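# Push the wrapped bar lengthways under the sealing arm

## Task

Push the film-wrapped bar across the tabletop until its long axis lies directly beneath the sealing arm, with that arm running along the bar's centre line. The bar must stay in this position after the robot lets go, and it must not leave the table.

## Robot and tools

Robot: two arms, left_arm with a five-finger left hand and right_arm with a five-finger right hand. In the scene frame the origin is at table-top height, midway between the two nominal bases. +z points up, +x points out over the table, and left_arm is on the +y side. Image left and right do not follow these names. The calibrated bases are: left_arm at (+0.014, +0.363, 0) m and right_arm at (-0.053, -0.232, 0) m, both with almost no yaw. A camera stand is behind the arms. Loose objects may occasionally get a small nudge from outside.

Frames: each arm reports its end_effector_position (m), end_effector_quat_wxyz and Hand target in its own base frame. The fixed cameras and the table use the scene frame. Every commanded offset is expressed along the current Hand target's own axes.

Hand point: a point fixed to the palm, 0.05 m in front of it and 0.15 m out from the wrist mounting face. +z runs along the straight fingers and +y points out of the palm. On the right hand +x points across the palm away from the thumb; on the left hand +x points toward the thumb. Straight fingers extend 0.06-0.07 m beyond the point and sit about 0.06 m behind it (-y). A wrist bracket on the little-finger side can strike things. The arms track loosely. At rest the hand point often sits 1-3 cm off target, occasionally 5 cm, usually low, and this does not mean contact. Each control step clips orientation to within 40 degrees of the measured orientation.

A row has 28 numbers, each in [-1, 1], and it always covers both arms:
- 1-6: left_arm dx, dy, dz, rx, ry, rz.
- 7-12: left hand slots. Put grasp numbers a, b, c in 7-9 and exactly 0 in 10-12.
- 13-14: left force_limit, speed.
- 15-28: the same layout for right_arm and its hand.
The pose numbers are an offset, not a pose. They are measured from that arm's Hand target at the start of the action. Scale: 1.0 = 0.6 m for dx, dy, dz, and 1.0 = 180 degrees for the rotation vector rx, ry, rz. Every row of one action counts from the same starting target. Repeating an offset therefore moves the arm further. All zeros re-requests the current Hand target. If the hand still rests short of it, send the remaining gap as an offset.

Grasp numbers, each in [-1, 1]:
- a curls index and middle and bends the thumb.
- b curls ring and little.
- c swings the thumb in front of the palm.
All three at 0 gives a fully open hand. To hold a hand unchanged, resend its last a, b, c (zeros if none were ever sent). force_limit runs from about 0 N at -1 to 10 N at +1 (15 N for the thumb motors). speed rises from nearly 0 at -1 to full at +0.48 and stays full up to +1. For this job an open or loosely closed hand used as a pusher is enough.

Tools:
- execute_actions(actions, cameras): actions is a list of actions. Each action is a list of up to 15 rows, one per 1/30 s step. A short action repeats its last row to fill 15 steps. cameras is a list of names, ["all"], or []. Images come back only when actions is empty or cameras asks for them.
- move(target, speed, blend, blocking, cameras): target is one 28-number row or up to 15 rows. Each row gives offsets from the same starting Hand targets, not from the previous row. speed is the path top speed in m/s, 0.002-4.3, default 0.25; turning is capped at twice that in rad/s. It can be one value or one per target. blend is a corner radius in m; 0 means stop at each point. The whole move lasts at least 0.5 s and at most 10 s. It does not avoid obstacles or the other arm. The result carries a "move:" line with an ending such as done, off_target, moving, held or fault, plus limits (paced = pose clipped, held = steps withheld). blocking=false returns after about 0.5 s while the move continues.
- wait(seconds 0-10): lets time pass.
- stop(): brakes a running move.
- zoom_image(camera, region [x0,y0,x1,y1], at most 504x504 px): a closer view of the latest image.
- show_instructions(): shows the reference pages.
- finished_scene(scene=1): ends the scene for good.

Result fields:
- Hand target: the last commanded pose after clipping.
- hand_measured: one value per motor, in order thumb_turn, thumb_bend, index, middle, ring, little.
- hand_stopped_by: moving, target, force, stalled or fault.
- hand_load_n: fingertip load.
- Joint velocities: may be omitted when the arm is still.
- Step readings: list intermediate positions.
- MOTOR HOT: appears at 85 °C. At 100 °C that arm faults and drops for 30-60 s or more.

Cameras: cam_high, cam_low, cam_left_wrist, cam_right_wrist, each 896x504. Fixed-camera calibration may be off by a couple of degrees and millimetres. Wrist images can lag while the arm moves.

Suggested order:
1. Look with an empty call.
2. Locate the bar and the sealing arm.
3. Choose the arm nearer the bar's far side.
4. Place the hand low behind the bar, coming in from above.
5. Push slowly in short steps toward the spot under the sealing arm, correcting for rotation.
6. Pull back and check from several cameras.
7. Finish.

Avoid the following:
- Fast contacts, and targets set far past a contact point, which press hard.
- Hitting the table, the sealing arm or the stand.
- Paths that pass near an arm's own base.
- Any contact between the two arms, which can fail the scene.
- Long stretched holds, which heat the motors.
- Letting the bar slide off the table edge.

Each tool is called after "Emit:" as a command line: name --argument value for each argument, lists and objects as JSON in quotes; but a table of rows of numbers goes row by row, as --pt "numbers of a row", without its own name.

Reference images:

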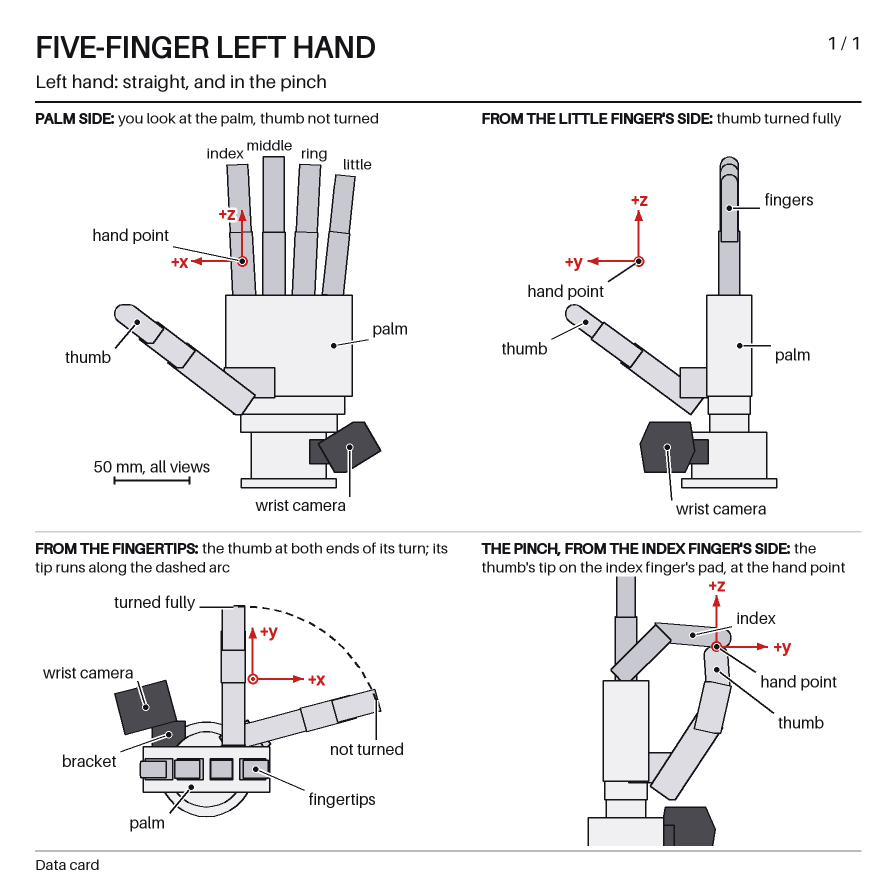

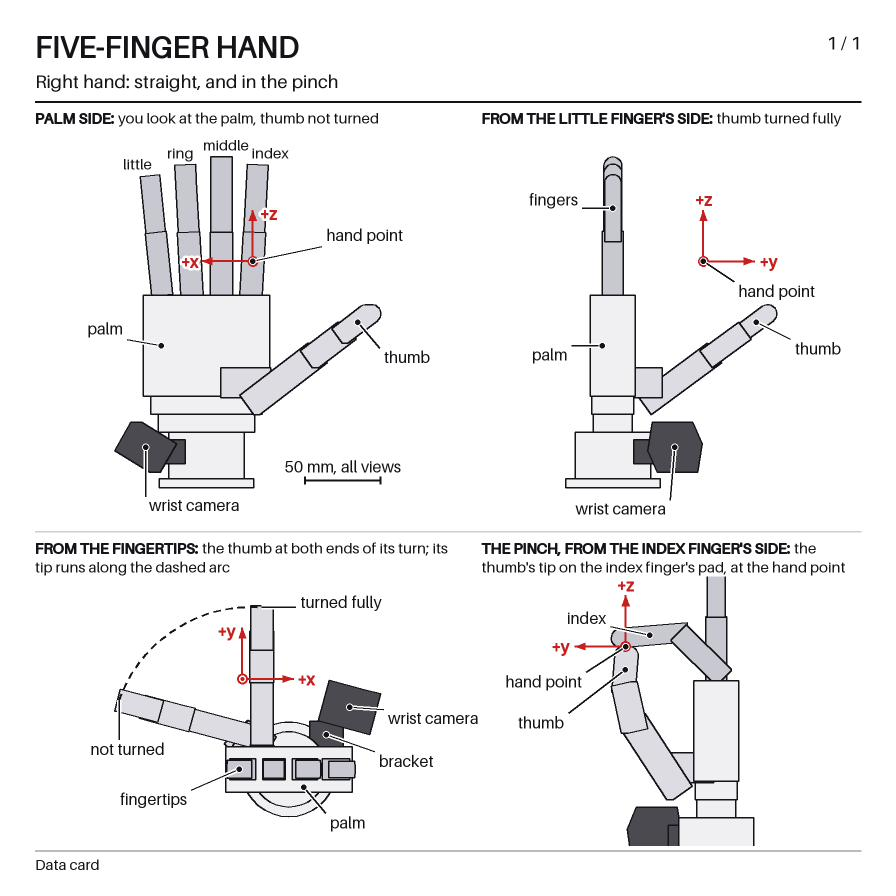

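## Session

Emit:
execute_actions --actions '[]'

Scene clock: 0.00 s.
left_arm: end_effector_position=(+0.3608, -0.2316, +0.3106) hand_measured=(-1.000, -1.000, -1.000, -1.000, -1.000, -1.000) hand_load_n=(+0.0, +0.0, +0.0, +0.0, +0.0, +0.0) hand_stopped_by=(target, target, target, target, target, target) hand_force_limit=0.00 hand_speed=-0.80 end_effector_quat_wxyz=(+0.027, -0.287, +0.955, -0.071) | right_arm: end_effector_position=(+0.0726, -0.1230, +0.1227) hand_measured=(-1.000, -1.000, -1.000, -1.000, -1.000, -1.000) hand_load_n=(+0.0, +0.0, +0.0, +0.0, +0.0, +0.0) hand_stopped_by=(target, target, target, target, target, target) hand_force_limit=0.00 hand_speed=-0.80 end_effector_quat_wxyz=(-0.015, -0.495, +0.868, -0.032)
Joint positions: left_arm=[-0.54 1.554 1.751 -1.627 0.055 0.443] | right_arm=[-0.995 0.831 0.669 -1.347 0.033 -0.463]
Joint velocities: within noise
Joint torques (N m): no reading
Heat: left arm: hottest wrist roll 33 °C; right arm: hottest waist 36 °C.
Hand target: left_arm +0.3654, -0.2343, +0.3152; +0.032, -0.286, +0.955, -0.076 | right_arm +0.0758, -0.1280, +0.1284; -0.014, -0.495, +0.868, -0.040

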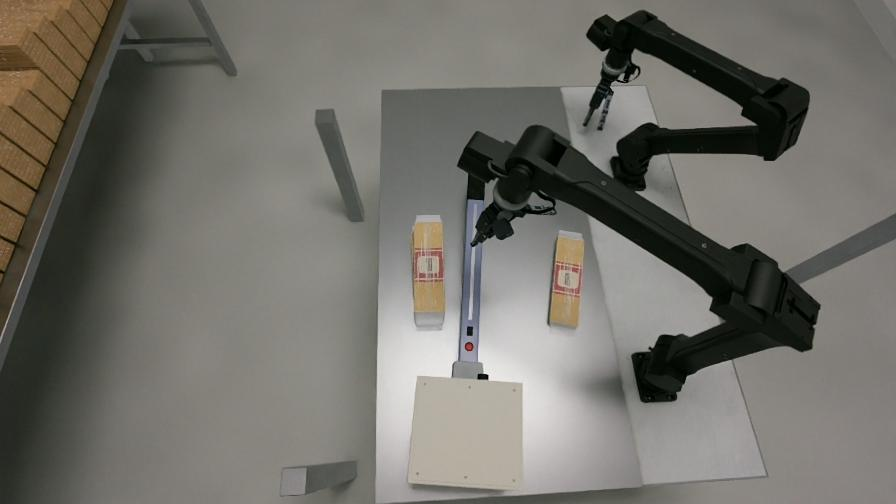

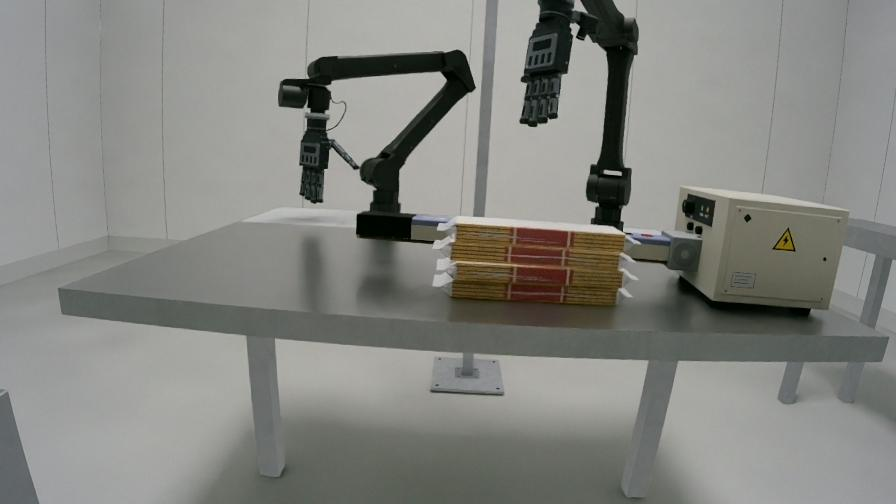

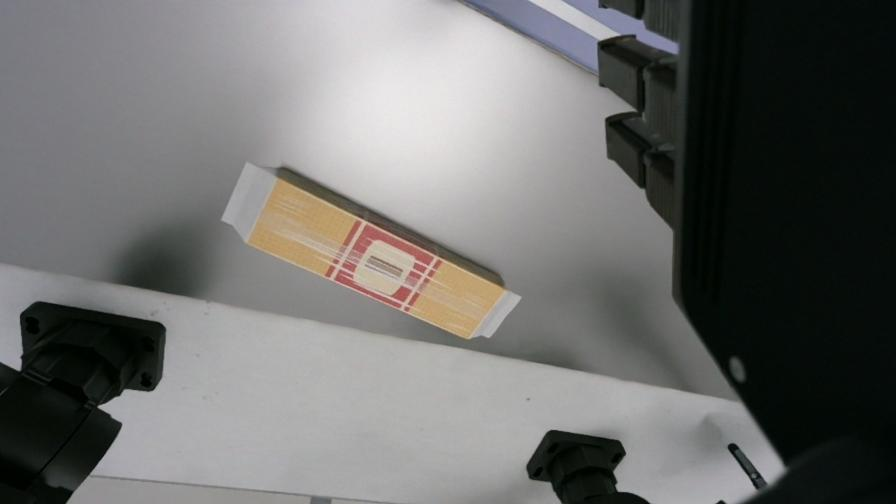

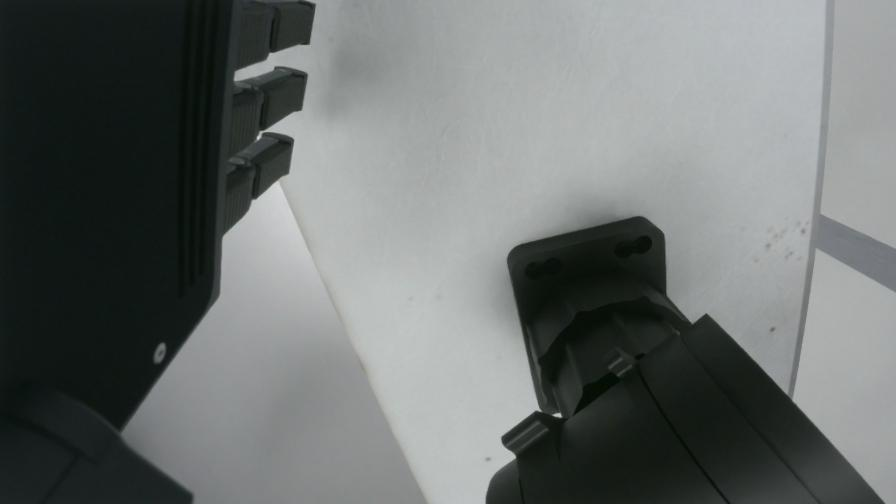

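Emit:
zoom_image --camera "cam_high" --region '[380, 160, 640, 400]'

Emit:
zoom_image --camera "cam_low" --region '[340, 180, 720, 330]'

Emit:
zoom_image --camera "cam_left_wrist" --region '[180, 120, 600, 360]'

Scaled by 1.938 from the camera's 896x504 image, which has a finer 1280x720 frame.

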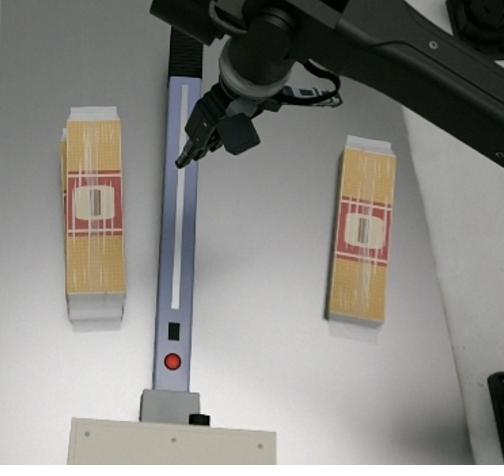

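Scaled by 1.326 from the camera's 896x504 image, which has a finer 1280x720 frame.

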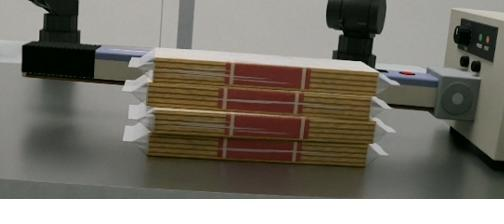

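Scaled by 1.200 from the camera's 896x504 image, which has a finer 1280x720 frame.

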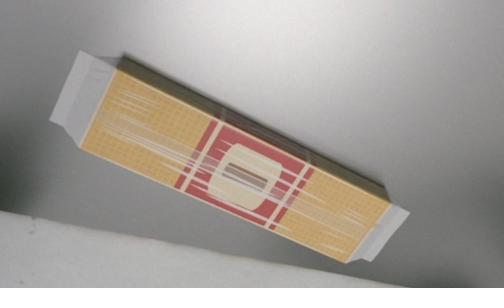

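Emit:
zoom_image --camera "cam_high" --region '[560, 90, 780, 430]'

Emit:
zoom_image --camera "cam_high" --region '[440, 120, 600, 260]'

Emit:
zoom_image --camera "cam_low" --region '[340, 200, 480, 310]'

Emit:
zoom_image --camera "cam_low" --region '[600, 180, 860, 320]'

Scaled by 1.482 from the camera's 896x504 image, which has a finer 1280x720 frame.

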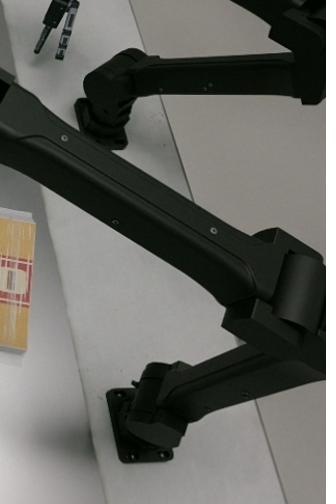

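Scaled by 3.150 from the camera's 896x504 image, which has a finer 1280x720 frame.

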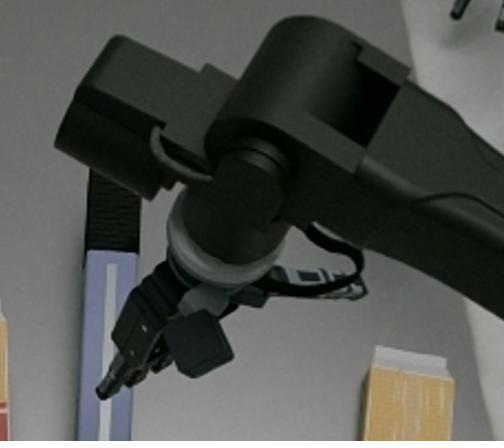

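Scaled by 3.600 from the camera's 896x504 image, which has a finer 1280x720 frame.

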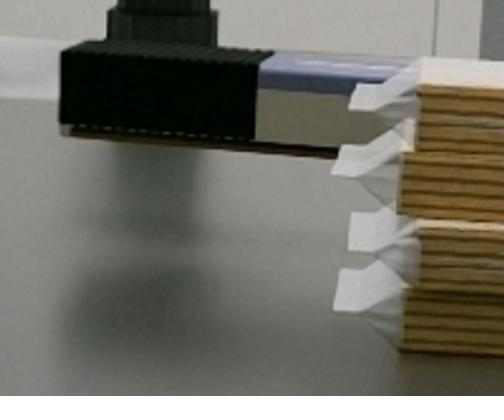

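Scaled by 1.938 from the camera's 896x504 image, which has a finer 1280x720 frame.

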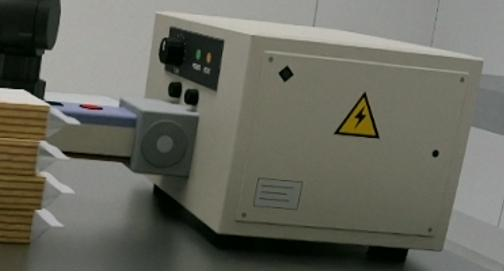

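Emit:
move --target '[0.508, 0.2785, 0.2073, 0.0006, -0.0418, -0.276, 0, 0, 0, 0, 0, 0, 0, -0.8, 0, 0, 0, 0, 0, 0, 0, 0, 0, 0, 0, 0, 0, -0.8]' --speed 0.25 --cameras '["cam_high", "cam_low", "cam_left_wrist"]'

Scene clock: 263.17 s.
left_arm: end_effector_position=(+0.0376, -0.2786, +0.1623) hand_measured=(-1.000, -1.000, -1.000, -1.000, -1.000, -1.000) hand_load_n=(+0.0, +0.0, +0.0, +0.0, +0.0, +0.0) hand_stopped_by=(target, target, target, target, target, target) hand_force_limit=0.00 hand_speed=-0.80 end_effector_quat_wxyz=(+0.058, -0.666, +0.741, -0.064) | right_arm: end_effector_position=(+0.0726, -0.1230, +0.1227) hand_measured=(-1.000, -1.000, -1.000, -1.000, -1.000, -1.000) hand_load_n=(+0.0, +0.0, +0.0, +0.0, +0.0, +0.0) hand_stopped_by=(target, target, target, target, target, target) hand_force_limit=0.00 hand_speed=-0.80 end_effector_quat_wxyz=(-0.015, -0.495, +0.868, -0.032)
Joint positions: left_arm=[-1.31 1.006 0.877 -1.381 -0.162 -1.2] | right_arm=[-0.995 0.831 0.669 -1.347 0.033 -0.463]
Joint torques (N m): left_arm=[-1.49 -5.01 9.2 0.83 -0.25 -0.09] | right_arm=[1.26 -0.56 8.58 0.46 0.02 0.17]
Heat: left arm: hottest elbow 35 °C; right arm: hottest elbow 42 °C.
Hand target: left_arm +0.0338, -0.2806, +0.1598; +0.058, -0.665, +0.742, -0.065 | right_arm +0.0758, -0.1280, +0.1284; -0.014, -0.495, +0.868, -0.040
Off the commanded pose: left_arm 0.005 m, 0 deg | right_arm 0.008 m, 1 deg.
move: done
camera_calibration:
cam_left_wrist: T_world_to_cam=[[0.935705, -0.323468, 0.1408, -0.149641], [-0.350095, -0.802234, 0.483584, -0.291691], [-0.0434691, -0.501786, -0.863899, 0.116042], [0, 0, 0, 1]] pos_world=[0.0429447, -0.224181, 0.262375]
Images, in order (width x height): cam_high 896x504, cam_low 896x504, cam_left_wrist 896x504.

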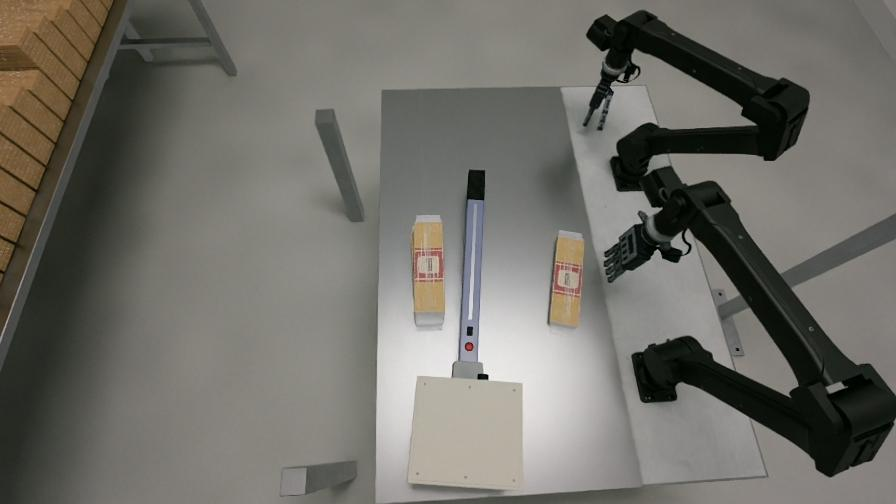

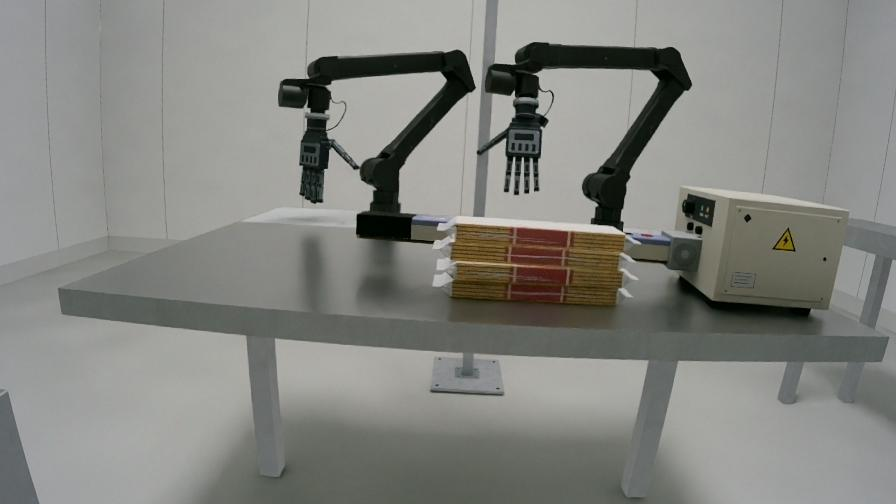

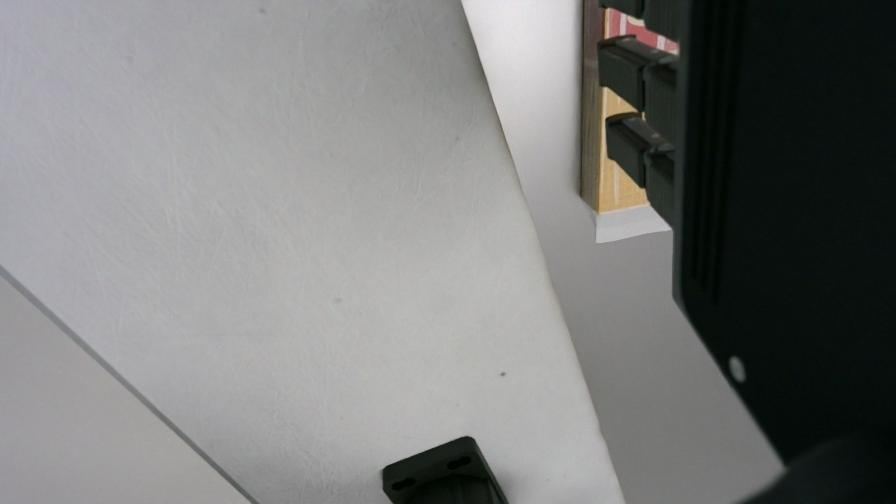

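Emit:
move --target '[0, 0.0246, 0.1396, 0, 0, 0, 0, 0, 0, 0, 0, 0, 0, -0.8, 0, 0, 0, 0, 0, 0, 0, 0, 0, 0, 0, 0, 0, -0.8]' --speed 0.1 --cameras '["cam_high", "cam_low", "cam_left_wrist"]'

Scene clock: 276.70 s.
left_arm: end_effector_position=(+0.0377, -0.2796, +0.0803) hand_measured=(-1.000, -1.000, -1.000, -1.000, -1.000, -1.000) hand_load_n=(+0.0, +0.0, +0.0, +0.0, +0.0, +0.0) hand_stopped_by=(target, target, target, target, target, target) hand_force_limit=0.00 hand_speed=-0.80 end_effector_quat_wxyz=(+0.057, -0.667, +0.740, -0.066) | right_arm: end_effector_position=(+0.0726, -0.1230, +0.1227) hand_measured=(-1.000, -1.000, -1.000, -1.000, -1.000, -1.000) hand_load_n=(+0.0, +0.0, +0.0, +0.0, +0.0, +0.0) hand_stopped_by=(target, target, target, target, target, target) hand_force_limit=0.00 hand_speed=-0.80 end_effector_quat_wxyz=(-0.015, -0.495, +0.868, -0.032)
Joint positions: left_arm=[-1.31 1.068 0.694 -1.13 -0.162 -1.2] | right_arm=[-0.995 0.831 0.669 -1.347 0.033 -0.463]
Joint torques (N m): left_arm=[-1.49 -4.6 8.44 0.99 -0.24 -0.09] | right_arm=[1.32 -0.38 8.65 0.54 0.03 0.17]
Heat: left arm: hottest elbow 34 °C; right arm: hottest elbow 42 °C.
Hand target: left_arm +0.0337, -0.2807, +0.0747; +0.058, -0.665, +0.742, -0.065 | right_arm +0.0758, -0.1280, +0.1284; -0.014, -0.495, +0.868, -0.040
Off the commanded pose: left_arm 0.007 m, 0 deg | right_arm 0.008 m, 1 deg.
move: done
camera_calibration:
cam_left_wrist: T_world_to_cam=[[0.935585, -0.322405, 0.143999, -0.138406], [-0.350587, -0.799576, 0.487614, -0.252308], [-0.0420713, -0.506689, -0.861102, 0.0429985], [0, 0, 0, 1]] pos_world=[0.0428438, -0.224576, 0.179985]
Images, in order (width x height): cam_high 896x504, cam_low 896x504, cam_left_wrist 896x504.

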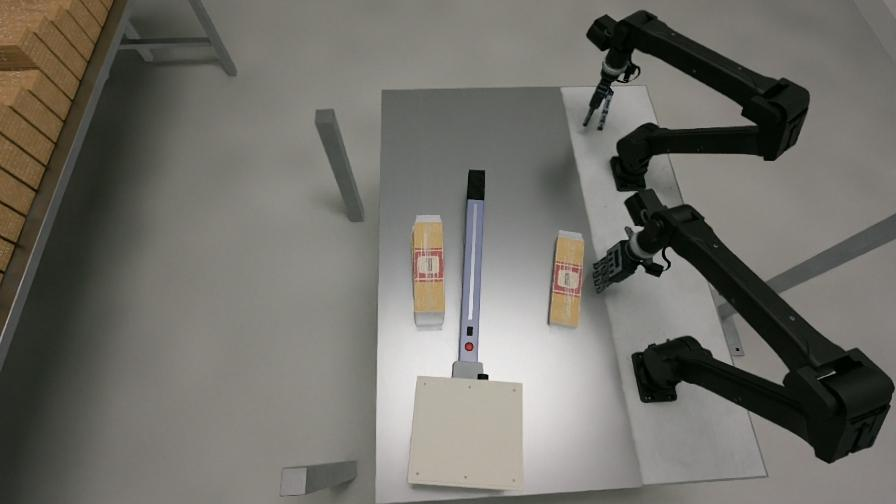

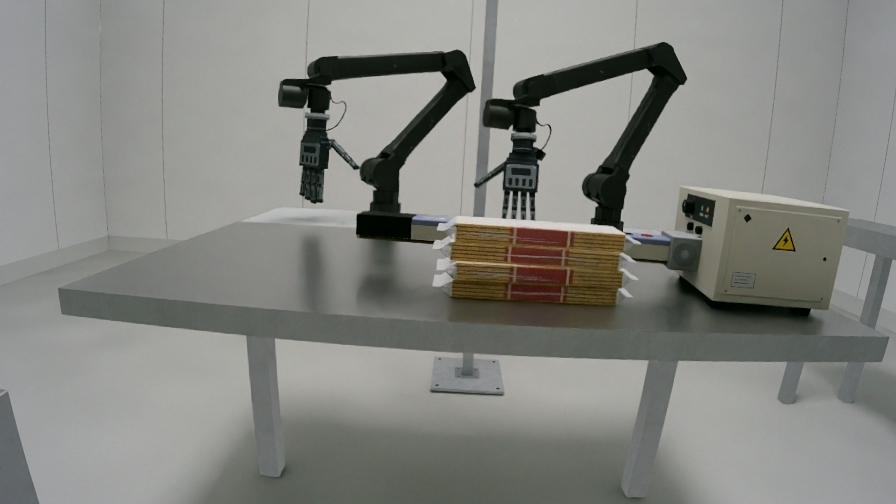

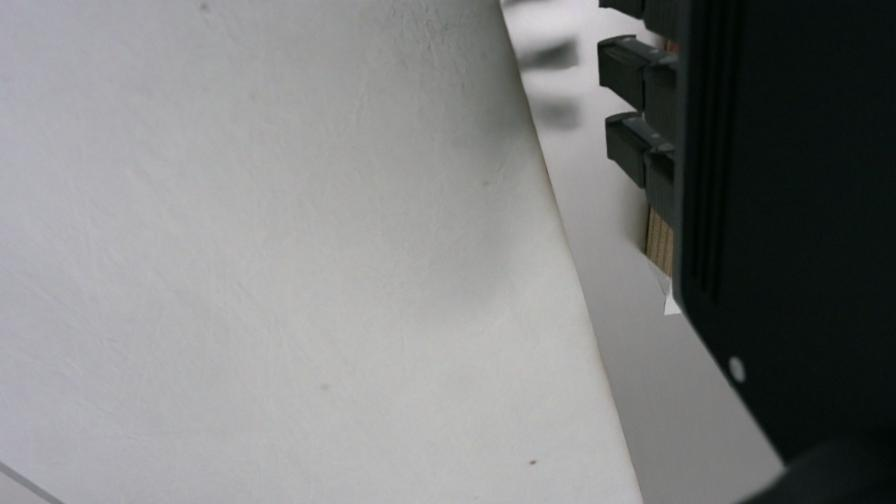

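Emit:
move --target '[0, 0.0046, 0.0263, 0, 0, 0, 0, 0, 0, 0, 0, 0, 0, -0.8, 0, 0, 0, 0, 0, 0, 0, 0, 0, 0, 0, 0, 0, -0.8]' --speed 0.06 --cameras '["cam_high", "cam_low", "cam_left_wrist"]'

Emit:
zoom_image --camera "cam_high" --region '[530, 190, 690, 350]'

Emit:
zoom_image --camera "cam_left_wrist" --region '[480, 0, 720, 300]'

Scene clock: 282.30 s.
left_arm: end_effector_position=(+0.0379, -0.2802, +0.0646) hand_measured=(-1.000, -1.000, -1.000, -1.000, -1.000, -1.000) hand_load_n=(-0.5, +0.0, +0.0, +0.0, +0.0, +0.0) hand_stopped_by=(target, target, target, target, target, target) hand_force_limit=0.00 hand_speed=-0.80 end_effector_quat_wxyz=(+0.056, -0.667, +0.740, -0.067) | right_arm: end_effector_position=(+0.0726, -0.1230, +0.1227) hand_measured=(-1.000, -1.000, -1.000, -1.000, -1.000, -1.000) hand_load_n=(+0.0, +0.0, +0.0, +0.0, +0.0, +0.0) hand_stopped_by=(target, target, target, target, target, target) hand_force_limit=0.00 hand_speed=-0.80 end_effector_quat_wxyz=(-0.015, -0.495, +0.868, -0.032)
Joint positions: left_arm=[-1.31 1.09 0.664 -1.077 -0.162 -1.2] | right_arm=[-0.995 0.831 0.669 -1.347 0.033 -0.463]
Joint torques (N m): left_arm=[-1.67 -4.31 8.14 1.03 -0.24 -0.09] | right_arm=[1.44 -0.56 8.54 0.44 0.03 0.17]
Heat: left arm: hottest elbow 34 °C; right arm: hottest elbow 42 °C.
Hand target: left_arm +0.0337, -0.2806, +0.0587; +0.058, -0.665, +0.742, -0.065 | right_arm +0.0758, -0.1280, +0.1284; -0.014, -0.495, +0.868, -0.040
Off the commanded pose: left_arm 0.007 m, 0 deg | right_arm 0.008 m, 1 deg.
move: done
camera_calibration:
cam_left_wrist: T_world_to_cam=[[0.935547, -0.322136, 0.144843, -0.13657], [-0.350734, -0.798919, 0.488583, -0.244988], [-0.0416723, -0.507894, -0.860411, 0.028835], [0, 0, 0, 1]] pos_world=[0.0430436, -0.225074, 0.164288]
Images, in order (width x height): cam_high 896x504, cam_low 896x504, cam_left_wrist 896x504.

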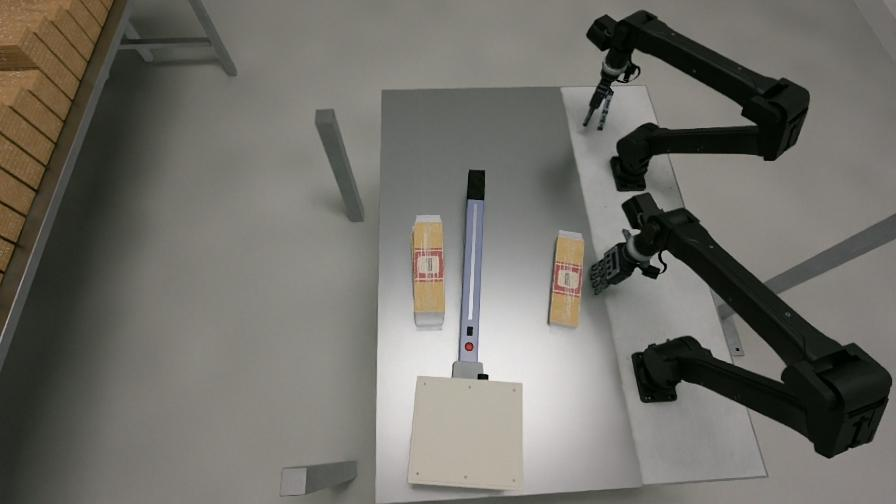

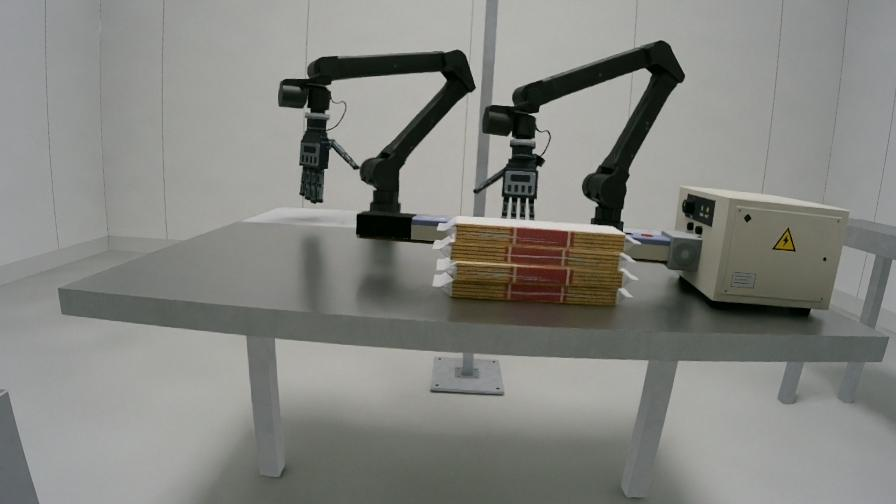

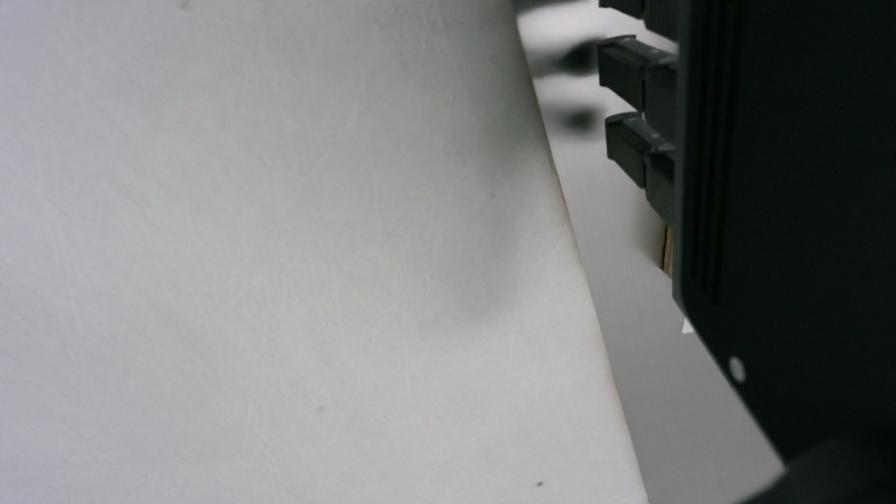

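Scaled by 3.150 from the camera's 896x504 image, which has a finer 1280x720 frame.

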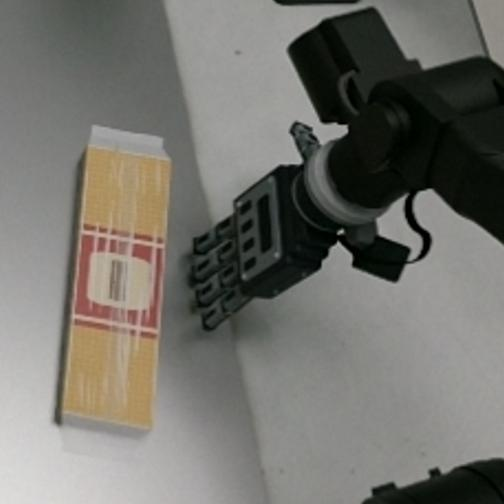

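Scaled by 1.680 from the camera's 896x504 image, which has a finer 1280x720 frame.

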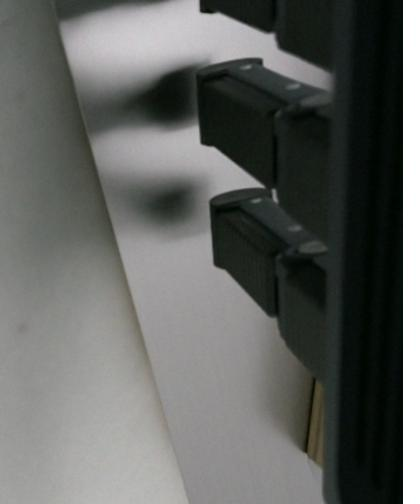

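Emit:
move --target '[0.002, -0.2598, 0.0368, 0, 0, 0, 0, 0, 0, 0, 0, 0, 0, -0.8, 0, 0, 0, 0, 0, 0, 0, 0, 0, 0, 0, 0, 0, -0.8]' --speed 0.07 --cameras '["cam_high", "cam_low", "cam_left_wrist"]'

Emit:
zoom_image --camera "cam_high" --region '[430, 170, 630, 370]'

Scene clock: 304.93 s.
left_arm: end_effector_position=(+0.1701, -0.2855, +0.0584) hand_measured=(-1.000, -1.000, -1.000, -1.000, -1.000, -1.000) hand_load_n=(+0.0, +0.0, +0.0, -1.5, -1.0, +0.0) hand_stopped_by=(target, target, target, target, target, target) hand_force_limit=0.00 hand_speed=-0.80 end_effector_quat_wxyz=(+0.058, -0.662, +0.746, -0.048) | right_arm: end_effector_position=(+0.0726, -0.1230, +0.1227) hand_measured=(-1.000, -1.000, -1.000, -1.000, -1.000, -1.000) hand_load_n=(+0.0, +0.0, +0.0, +0.0, +0.0, +0.0) hand_stopped_by=(target, target, target, target, target, target) hand_force_limit=0.00 hand_speed=-0.80 end_effector_quat_wxyz=(-0.015, -0.495, +0.868, -0.032)
Joint positions: left_arm=[-0.91 1.309 0.818 -0.991 -0.121 -0.786] | right_arm=[-0.995 0.831 0.669 -1.347 0.033 -0.463]
Joint torques (N m): left_arm=[1.14 -6.53 12.12 1.32 -0.2 0.16] | right_arm=[1.03 -0.38 8.57 0.46 0.03 0.16]
Heat: left arm: hottest elbow 34 °C; right arm: hottest elbow 43 °C.
Hand target: left_arm +0.1900, -0.2990, +0.0640; +0.058, -0.665, +0.742, -0.065 | right_arm +0.0758, -0.1280, +0.1284; -0.014, -0.495, +0.868, -0.040
Off the commanded pose: left_arm 0.025 m, 2 deg | right_arm 0.008 m, 1 deg.
move: off_target (left_arm)
camera_calibration:
cam_left_wrist: T_world_to_cam=[[0.934509, -0.337624, 0.112705, -0.263398], [-0.34937, -0.809512, 0.471838, -0.202071], [-0.0680678, -0.480313, -0.874452, 0.039561], [0, 0, 0, 1]] pos_world=[0.178243, -0.233506, 0.159625]
Images, in order (width x height): cam_high 896x504, cam_low 896x504, cam_left_wrist 896x504.

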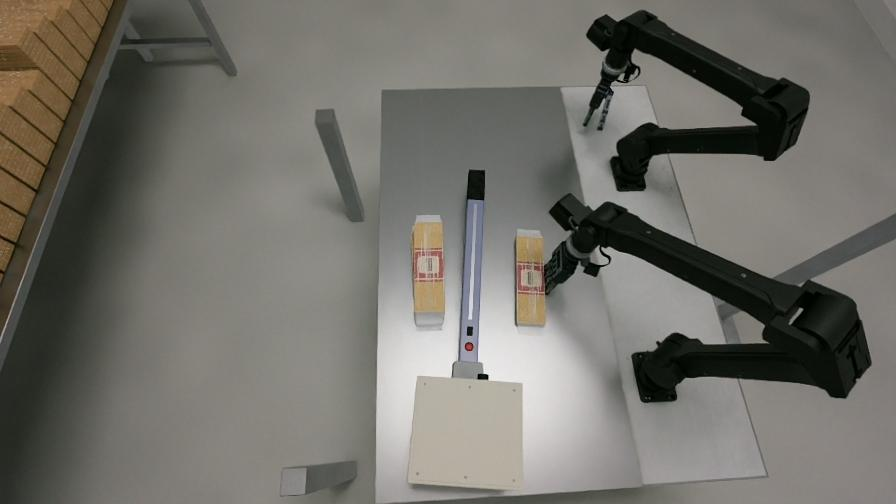

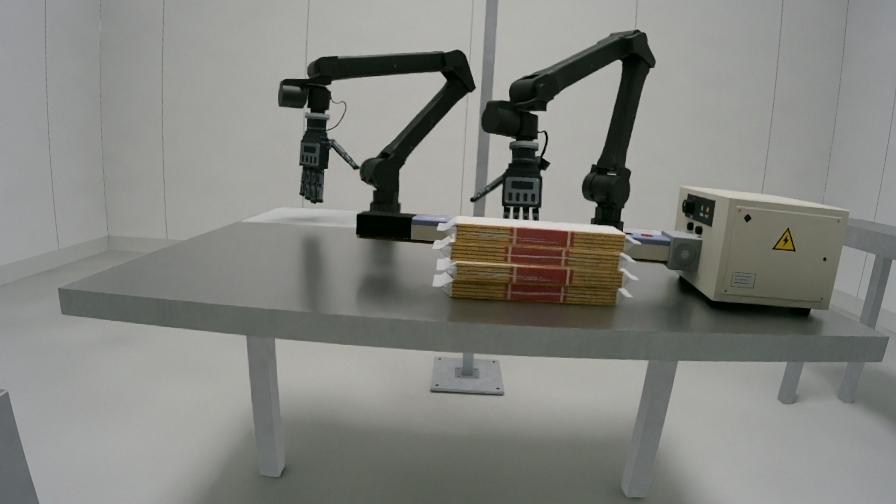

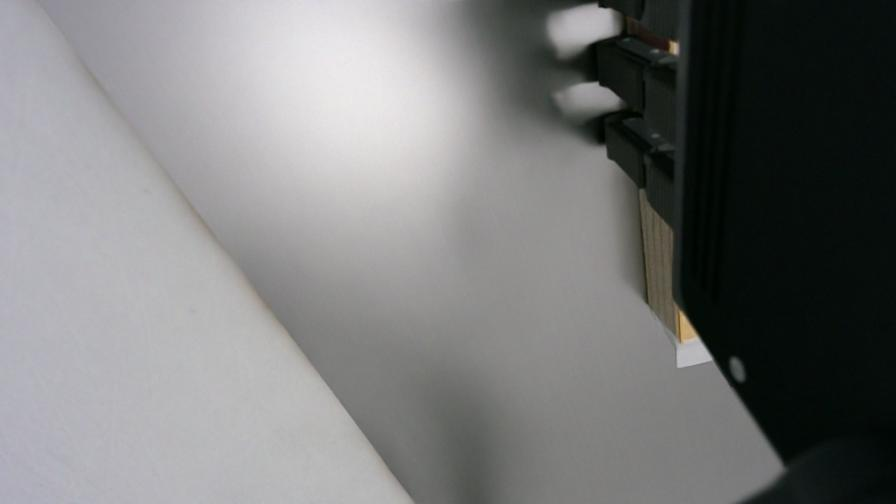

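Scaled by 2.520 from the camera's 896x504 image, which has a finer 1280x720 frame.

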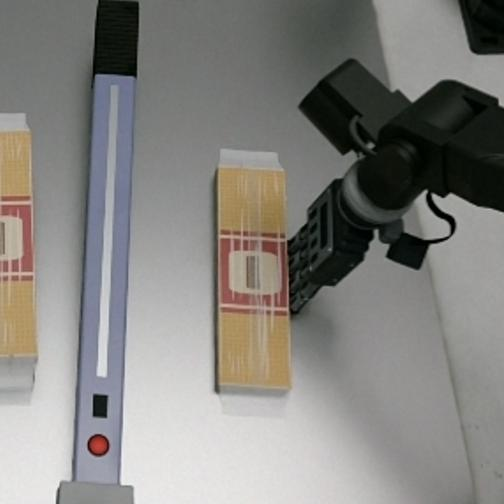

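Emit:
move --target '[0.0, -0.2033, 0.0256, 0, 0, 0, 0, 0, 0, 0, 0, 0, 0, -0.8, 0, 0, 0, 0, 0, 0, 0, 0, 0, 0, 0, 0, 0, -0.8]' --speed 0.07 --cameras '["cam_high", "cam_low", "cam_left_wrist"]'

Emit:
zoom_image --camera "cam_high" --region '[400, 170, 600, 370]'

Scene clock: 323.70 s.
left_arm: end_effector_position=(+0.2899, -0.3018, +0.0602) hand_measured=(-1.000, -1.000, -1.000, -1.000, -1.000, -1.000) hand_load_n=(+0.0, +0.0, +0.0, +0.0, -0.5, +0.0) hand_stopped_by=(target, target, target, target, target, target) hand_force_limit=0.00 hand_speed=-0.80 end_effector_quat_wxyz=(+0.056, -0.664, +0.744, -0.046) | right_arm: end_effector_position=(+0.0726, -0.1230, +0.1227) hand_measured=(-1.000, -1.000, -1.000, -1.000, -1.000, -1.000) hand_load_n=(+0.0, +0.0, +0.0, +0.0, +0.0, +0.0) hand_stopped_by=(target, target, target, target, target, target) hand_force_limit=0.00 hand_speed=-0.80 end_effector_quat_wxyz=(-0.015, -0.495, +0.868, -0.032)
Joint positions: left_arm=[-0.709 1.547 1.069 -0.986 -0.098 -0.591] | right_arm=[-0.995 0.831 0.669 -1.347 0.033 -0.463]
Joint torques (N m): left_arm=[0.67 -10.17 13.09 0.85 -0.04 0.17] | right_arm=[1.44 -0.67 8.62 0.49 0.03 0.16]
Heat: left arm: hottest elbow 37 °C; right arm: hottest elbow 43 °C.
Hand target: left_arm +0.3122, -0.3124, +0.0702; +0.058, -0.665, +0.742, -0.065 | right_arm +0.0758, -0.1280, +0.1284; -0.014, -0.495, +0.868, -0.040
Off the commanded pose: left_arm 0.027 m, 2 deg | right_arm 0.008 m, 1 deg.
move: off_target (left_arm)
camera_calibration:
cam_left_wrist: T_world_to_cam=[[0.937041, -0.331949, 0.108463, -0.379805], [-0.342245, -0.811142, 0.474254, -0.177092], [-0.0694493, -0.481517, -0.873681, 0.0413687], [0, 0, 0, 1]] pos_world=[0.298157, -0.249803, 0.161325]
Images, in order (width x height): cam_high 896x504, cam_low 896x504, cam_left_wrist 896x504.

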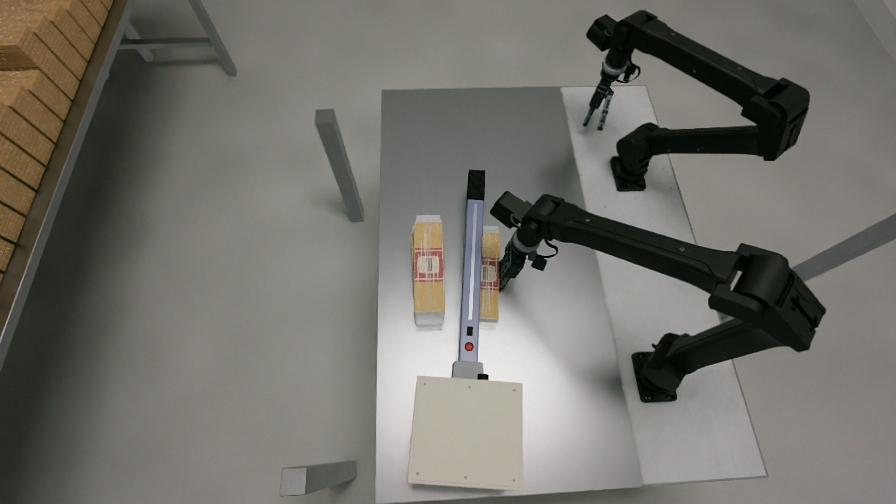

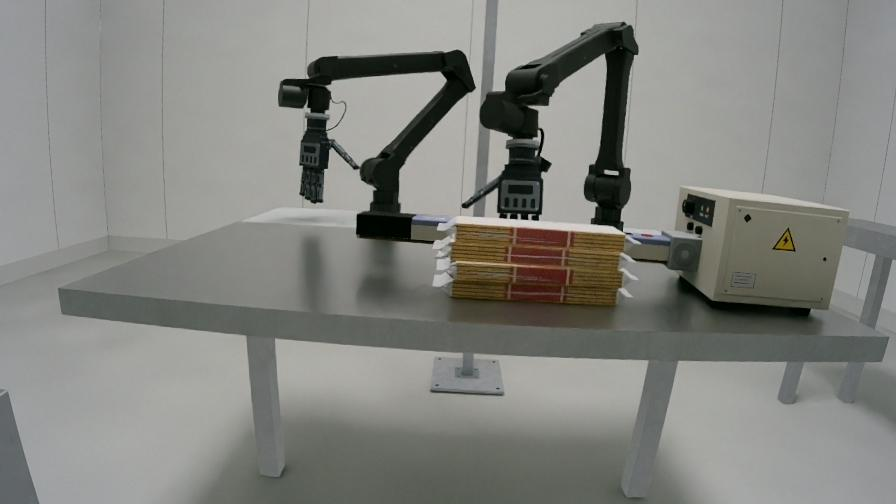

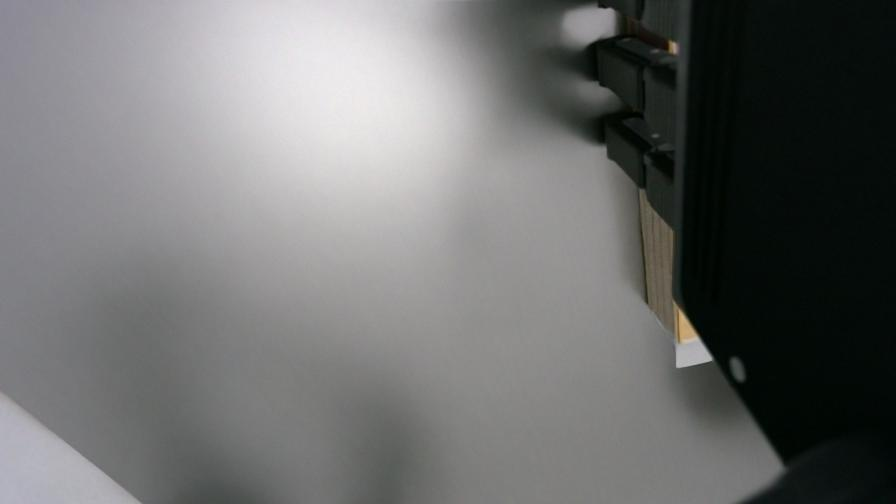

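Scaled by 2.520 from the camera's 896x504 image, which has a finer 1280x720 frame.

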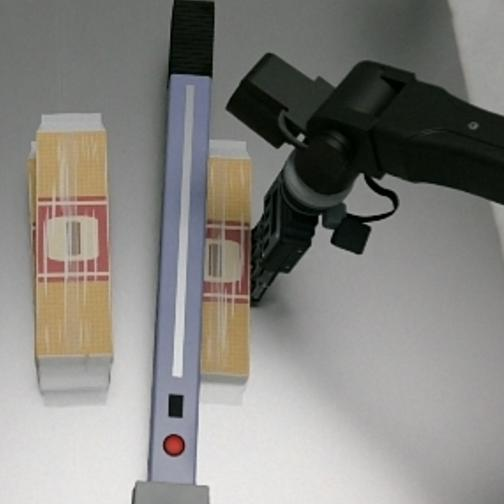

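Emit:
move --target '[0.0002, -0.0524, 0.0062, 0, 0, 0, 0, 0, 0, 0, 0, 0, 0, -0.8, 0, 0, 0, 0, 0, 0, 0, 0, 0, 0, 0, 0, 0, -0.8]' --speed 0.05 --cameras '["cam_high", "cam_low", "cam_left_wrist"]'

Emit:
zoom_image --camera "cam_high" --region '[400, 170, 600, 370]'

Scene clock: 348.50 s.
left_arm: end_effector_position=(+0.3236, -0.3094, +0.0621) hand_measured=(-1.000, -1.000, -1.000, -1.000, -1.000, -1.000) hand_load_n=(+0.0, +0.0, +0.0, +0.0, -0.5, +0.0) hand_stopped_by=(target, target, target, target, target, target) hand_force_limit=0.00 hand_speed=-0.80 end_effector_quat_wxyz=(+0.056, -0.664, +0.744, -0.054) | right_arm: end_effector_position=(+0.0726, -0.1230, +0.1227) hand_measured=(-1.000, -1.000, -1.000, -1.000, -1.000, -1.000) hand_load_n=(+0.0, +0.0, +0.0, +0.5, +0.0, +0.0) hand_stopped_by=(target, target, target, target, target, target) hand_force_limit=0.00 hand_speed=-0.80 end_effector_quat_wxyz=(-0.015, -0.495, +0.868, -0.032)
Joint positions: left_arm=[-0.673 1.609 1.15 -0.986 -0.092 -0.555] | right_arm=[-0.995 0.831 0.669 -1.347 0.033 -0.463]
Joint torques (N m): left_arm=[0.67 -11.34 13.35 0.36 -0.05 0.16] | right_arm=[1.26 -0.32 8.59 0.53 0.03 0.17]
Heat: left arm: hottest elbow 39 °C; right arm: hottest elbow 43 °C.
Hand target: left_arm +0.3436, -0.3159, +0.0720; +0.058, -0.665, +0.742, -0.065 | right_arm +0.0758, -0.1280, +0.1284; -0.014, -0.495, +0.868, -0.040
Off the commanded pose: left_arm 0.023 m, 1 deg | right_arm 0.008 m, 1 deg.
move: off_target (left_arm)
camera_calibration:
cam_left_wrist: T_world_to_cam=[[0.93562, -0.331359, 0.121725, -0.414376], [-0.347758, -0.805914, 0.479132, -0.169439], [-0.0606654, -0.490616, -0.869261, 0.0358046], [0, 0, 0, 1]] pos_world=[0.330947, -0.256294, 0.162747]
Images, in order (width x height): cam_high 896x504, cam_low 896x504, cam_left_wrist 896x504.

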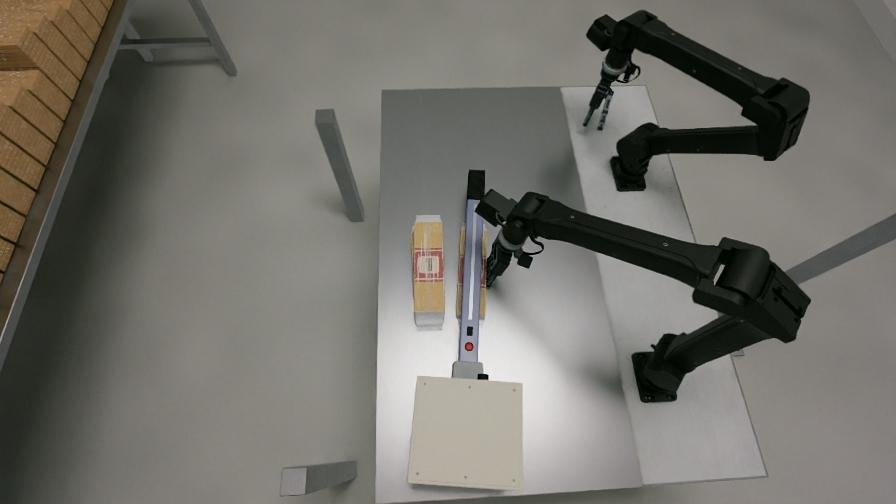

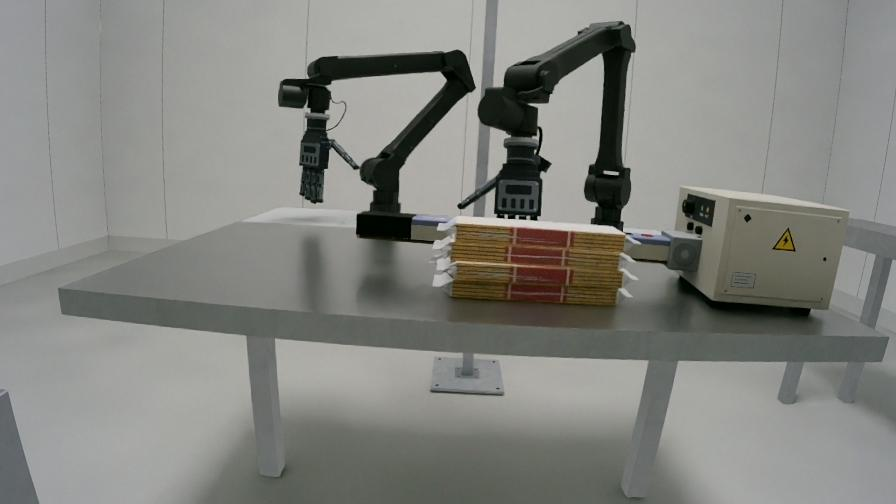

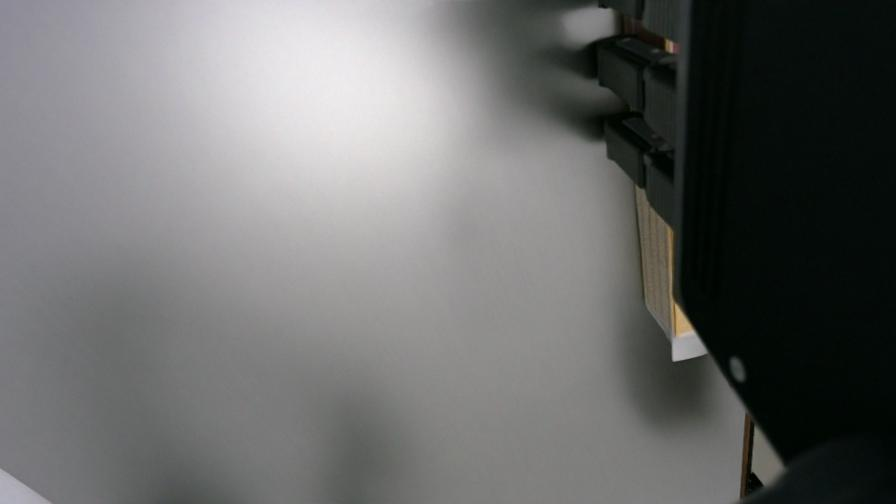

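Scaled by 2.520 from the camera's 896x504 image, which has a finer 1280x720 frame.

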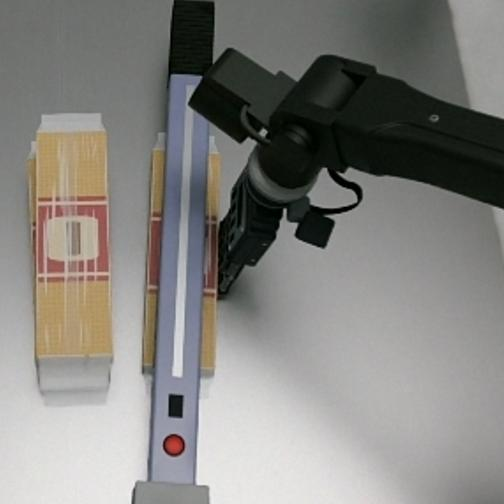

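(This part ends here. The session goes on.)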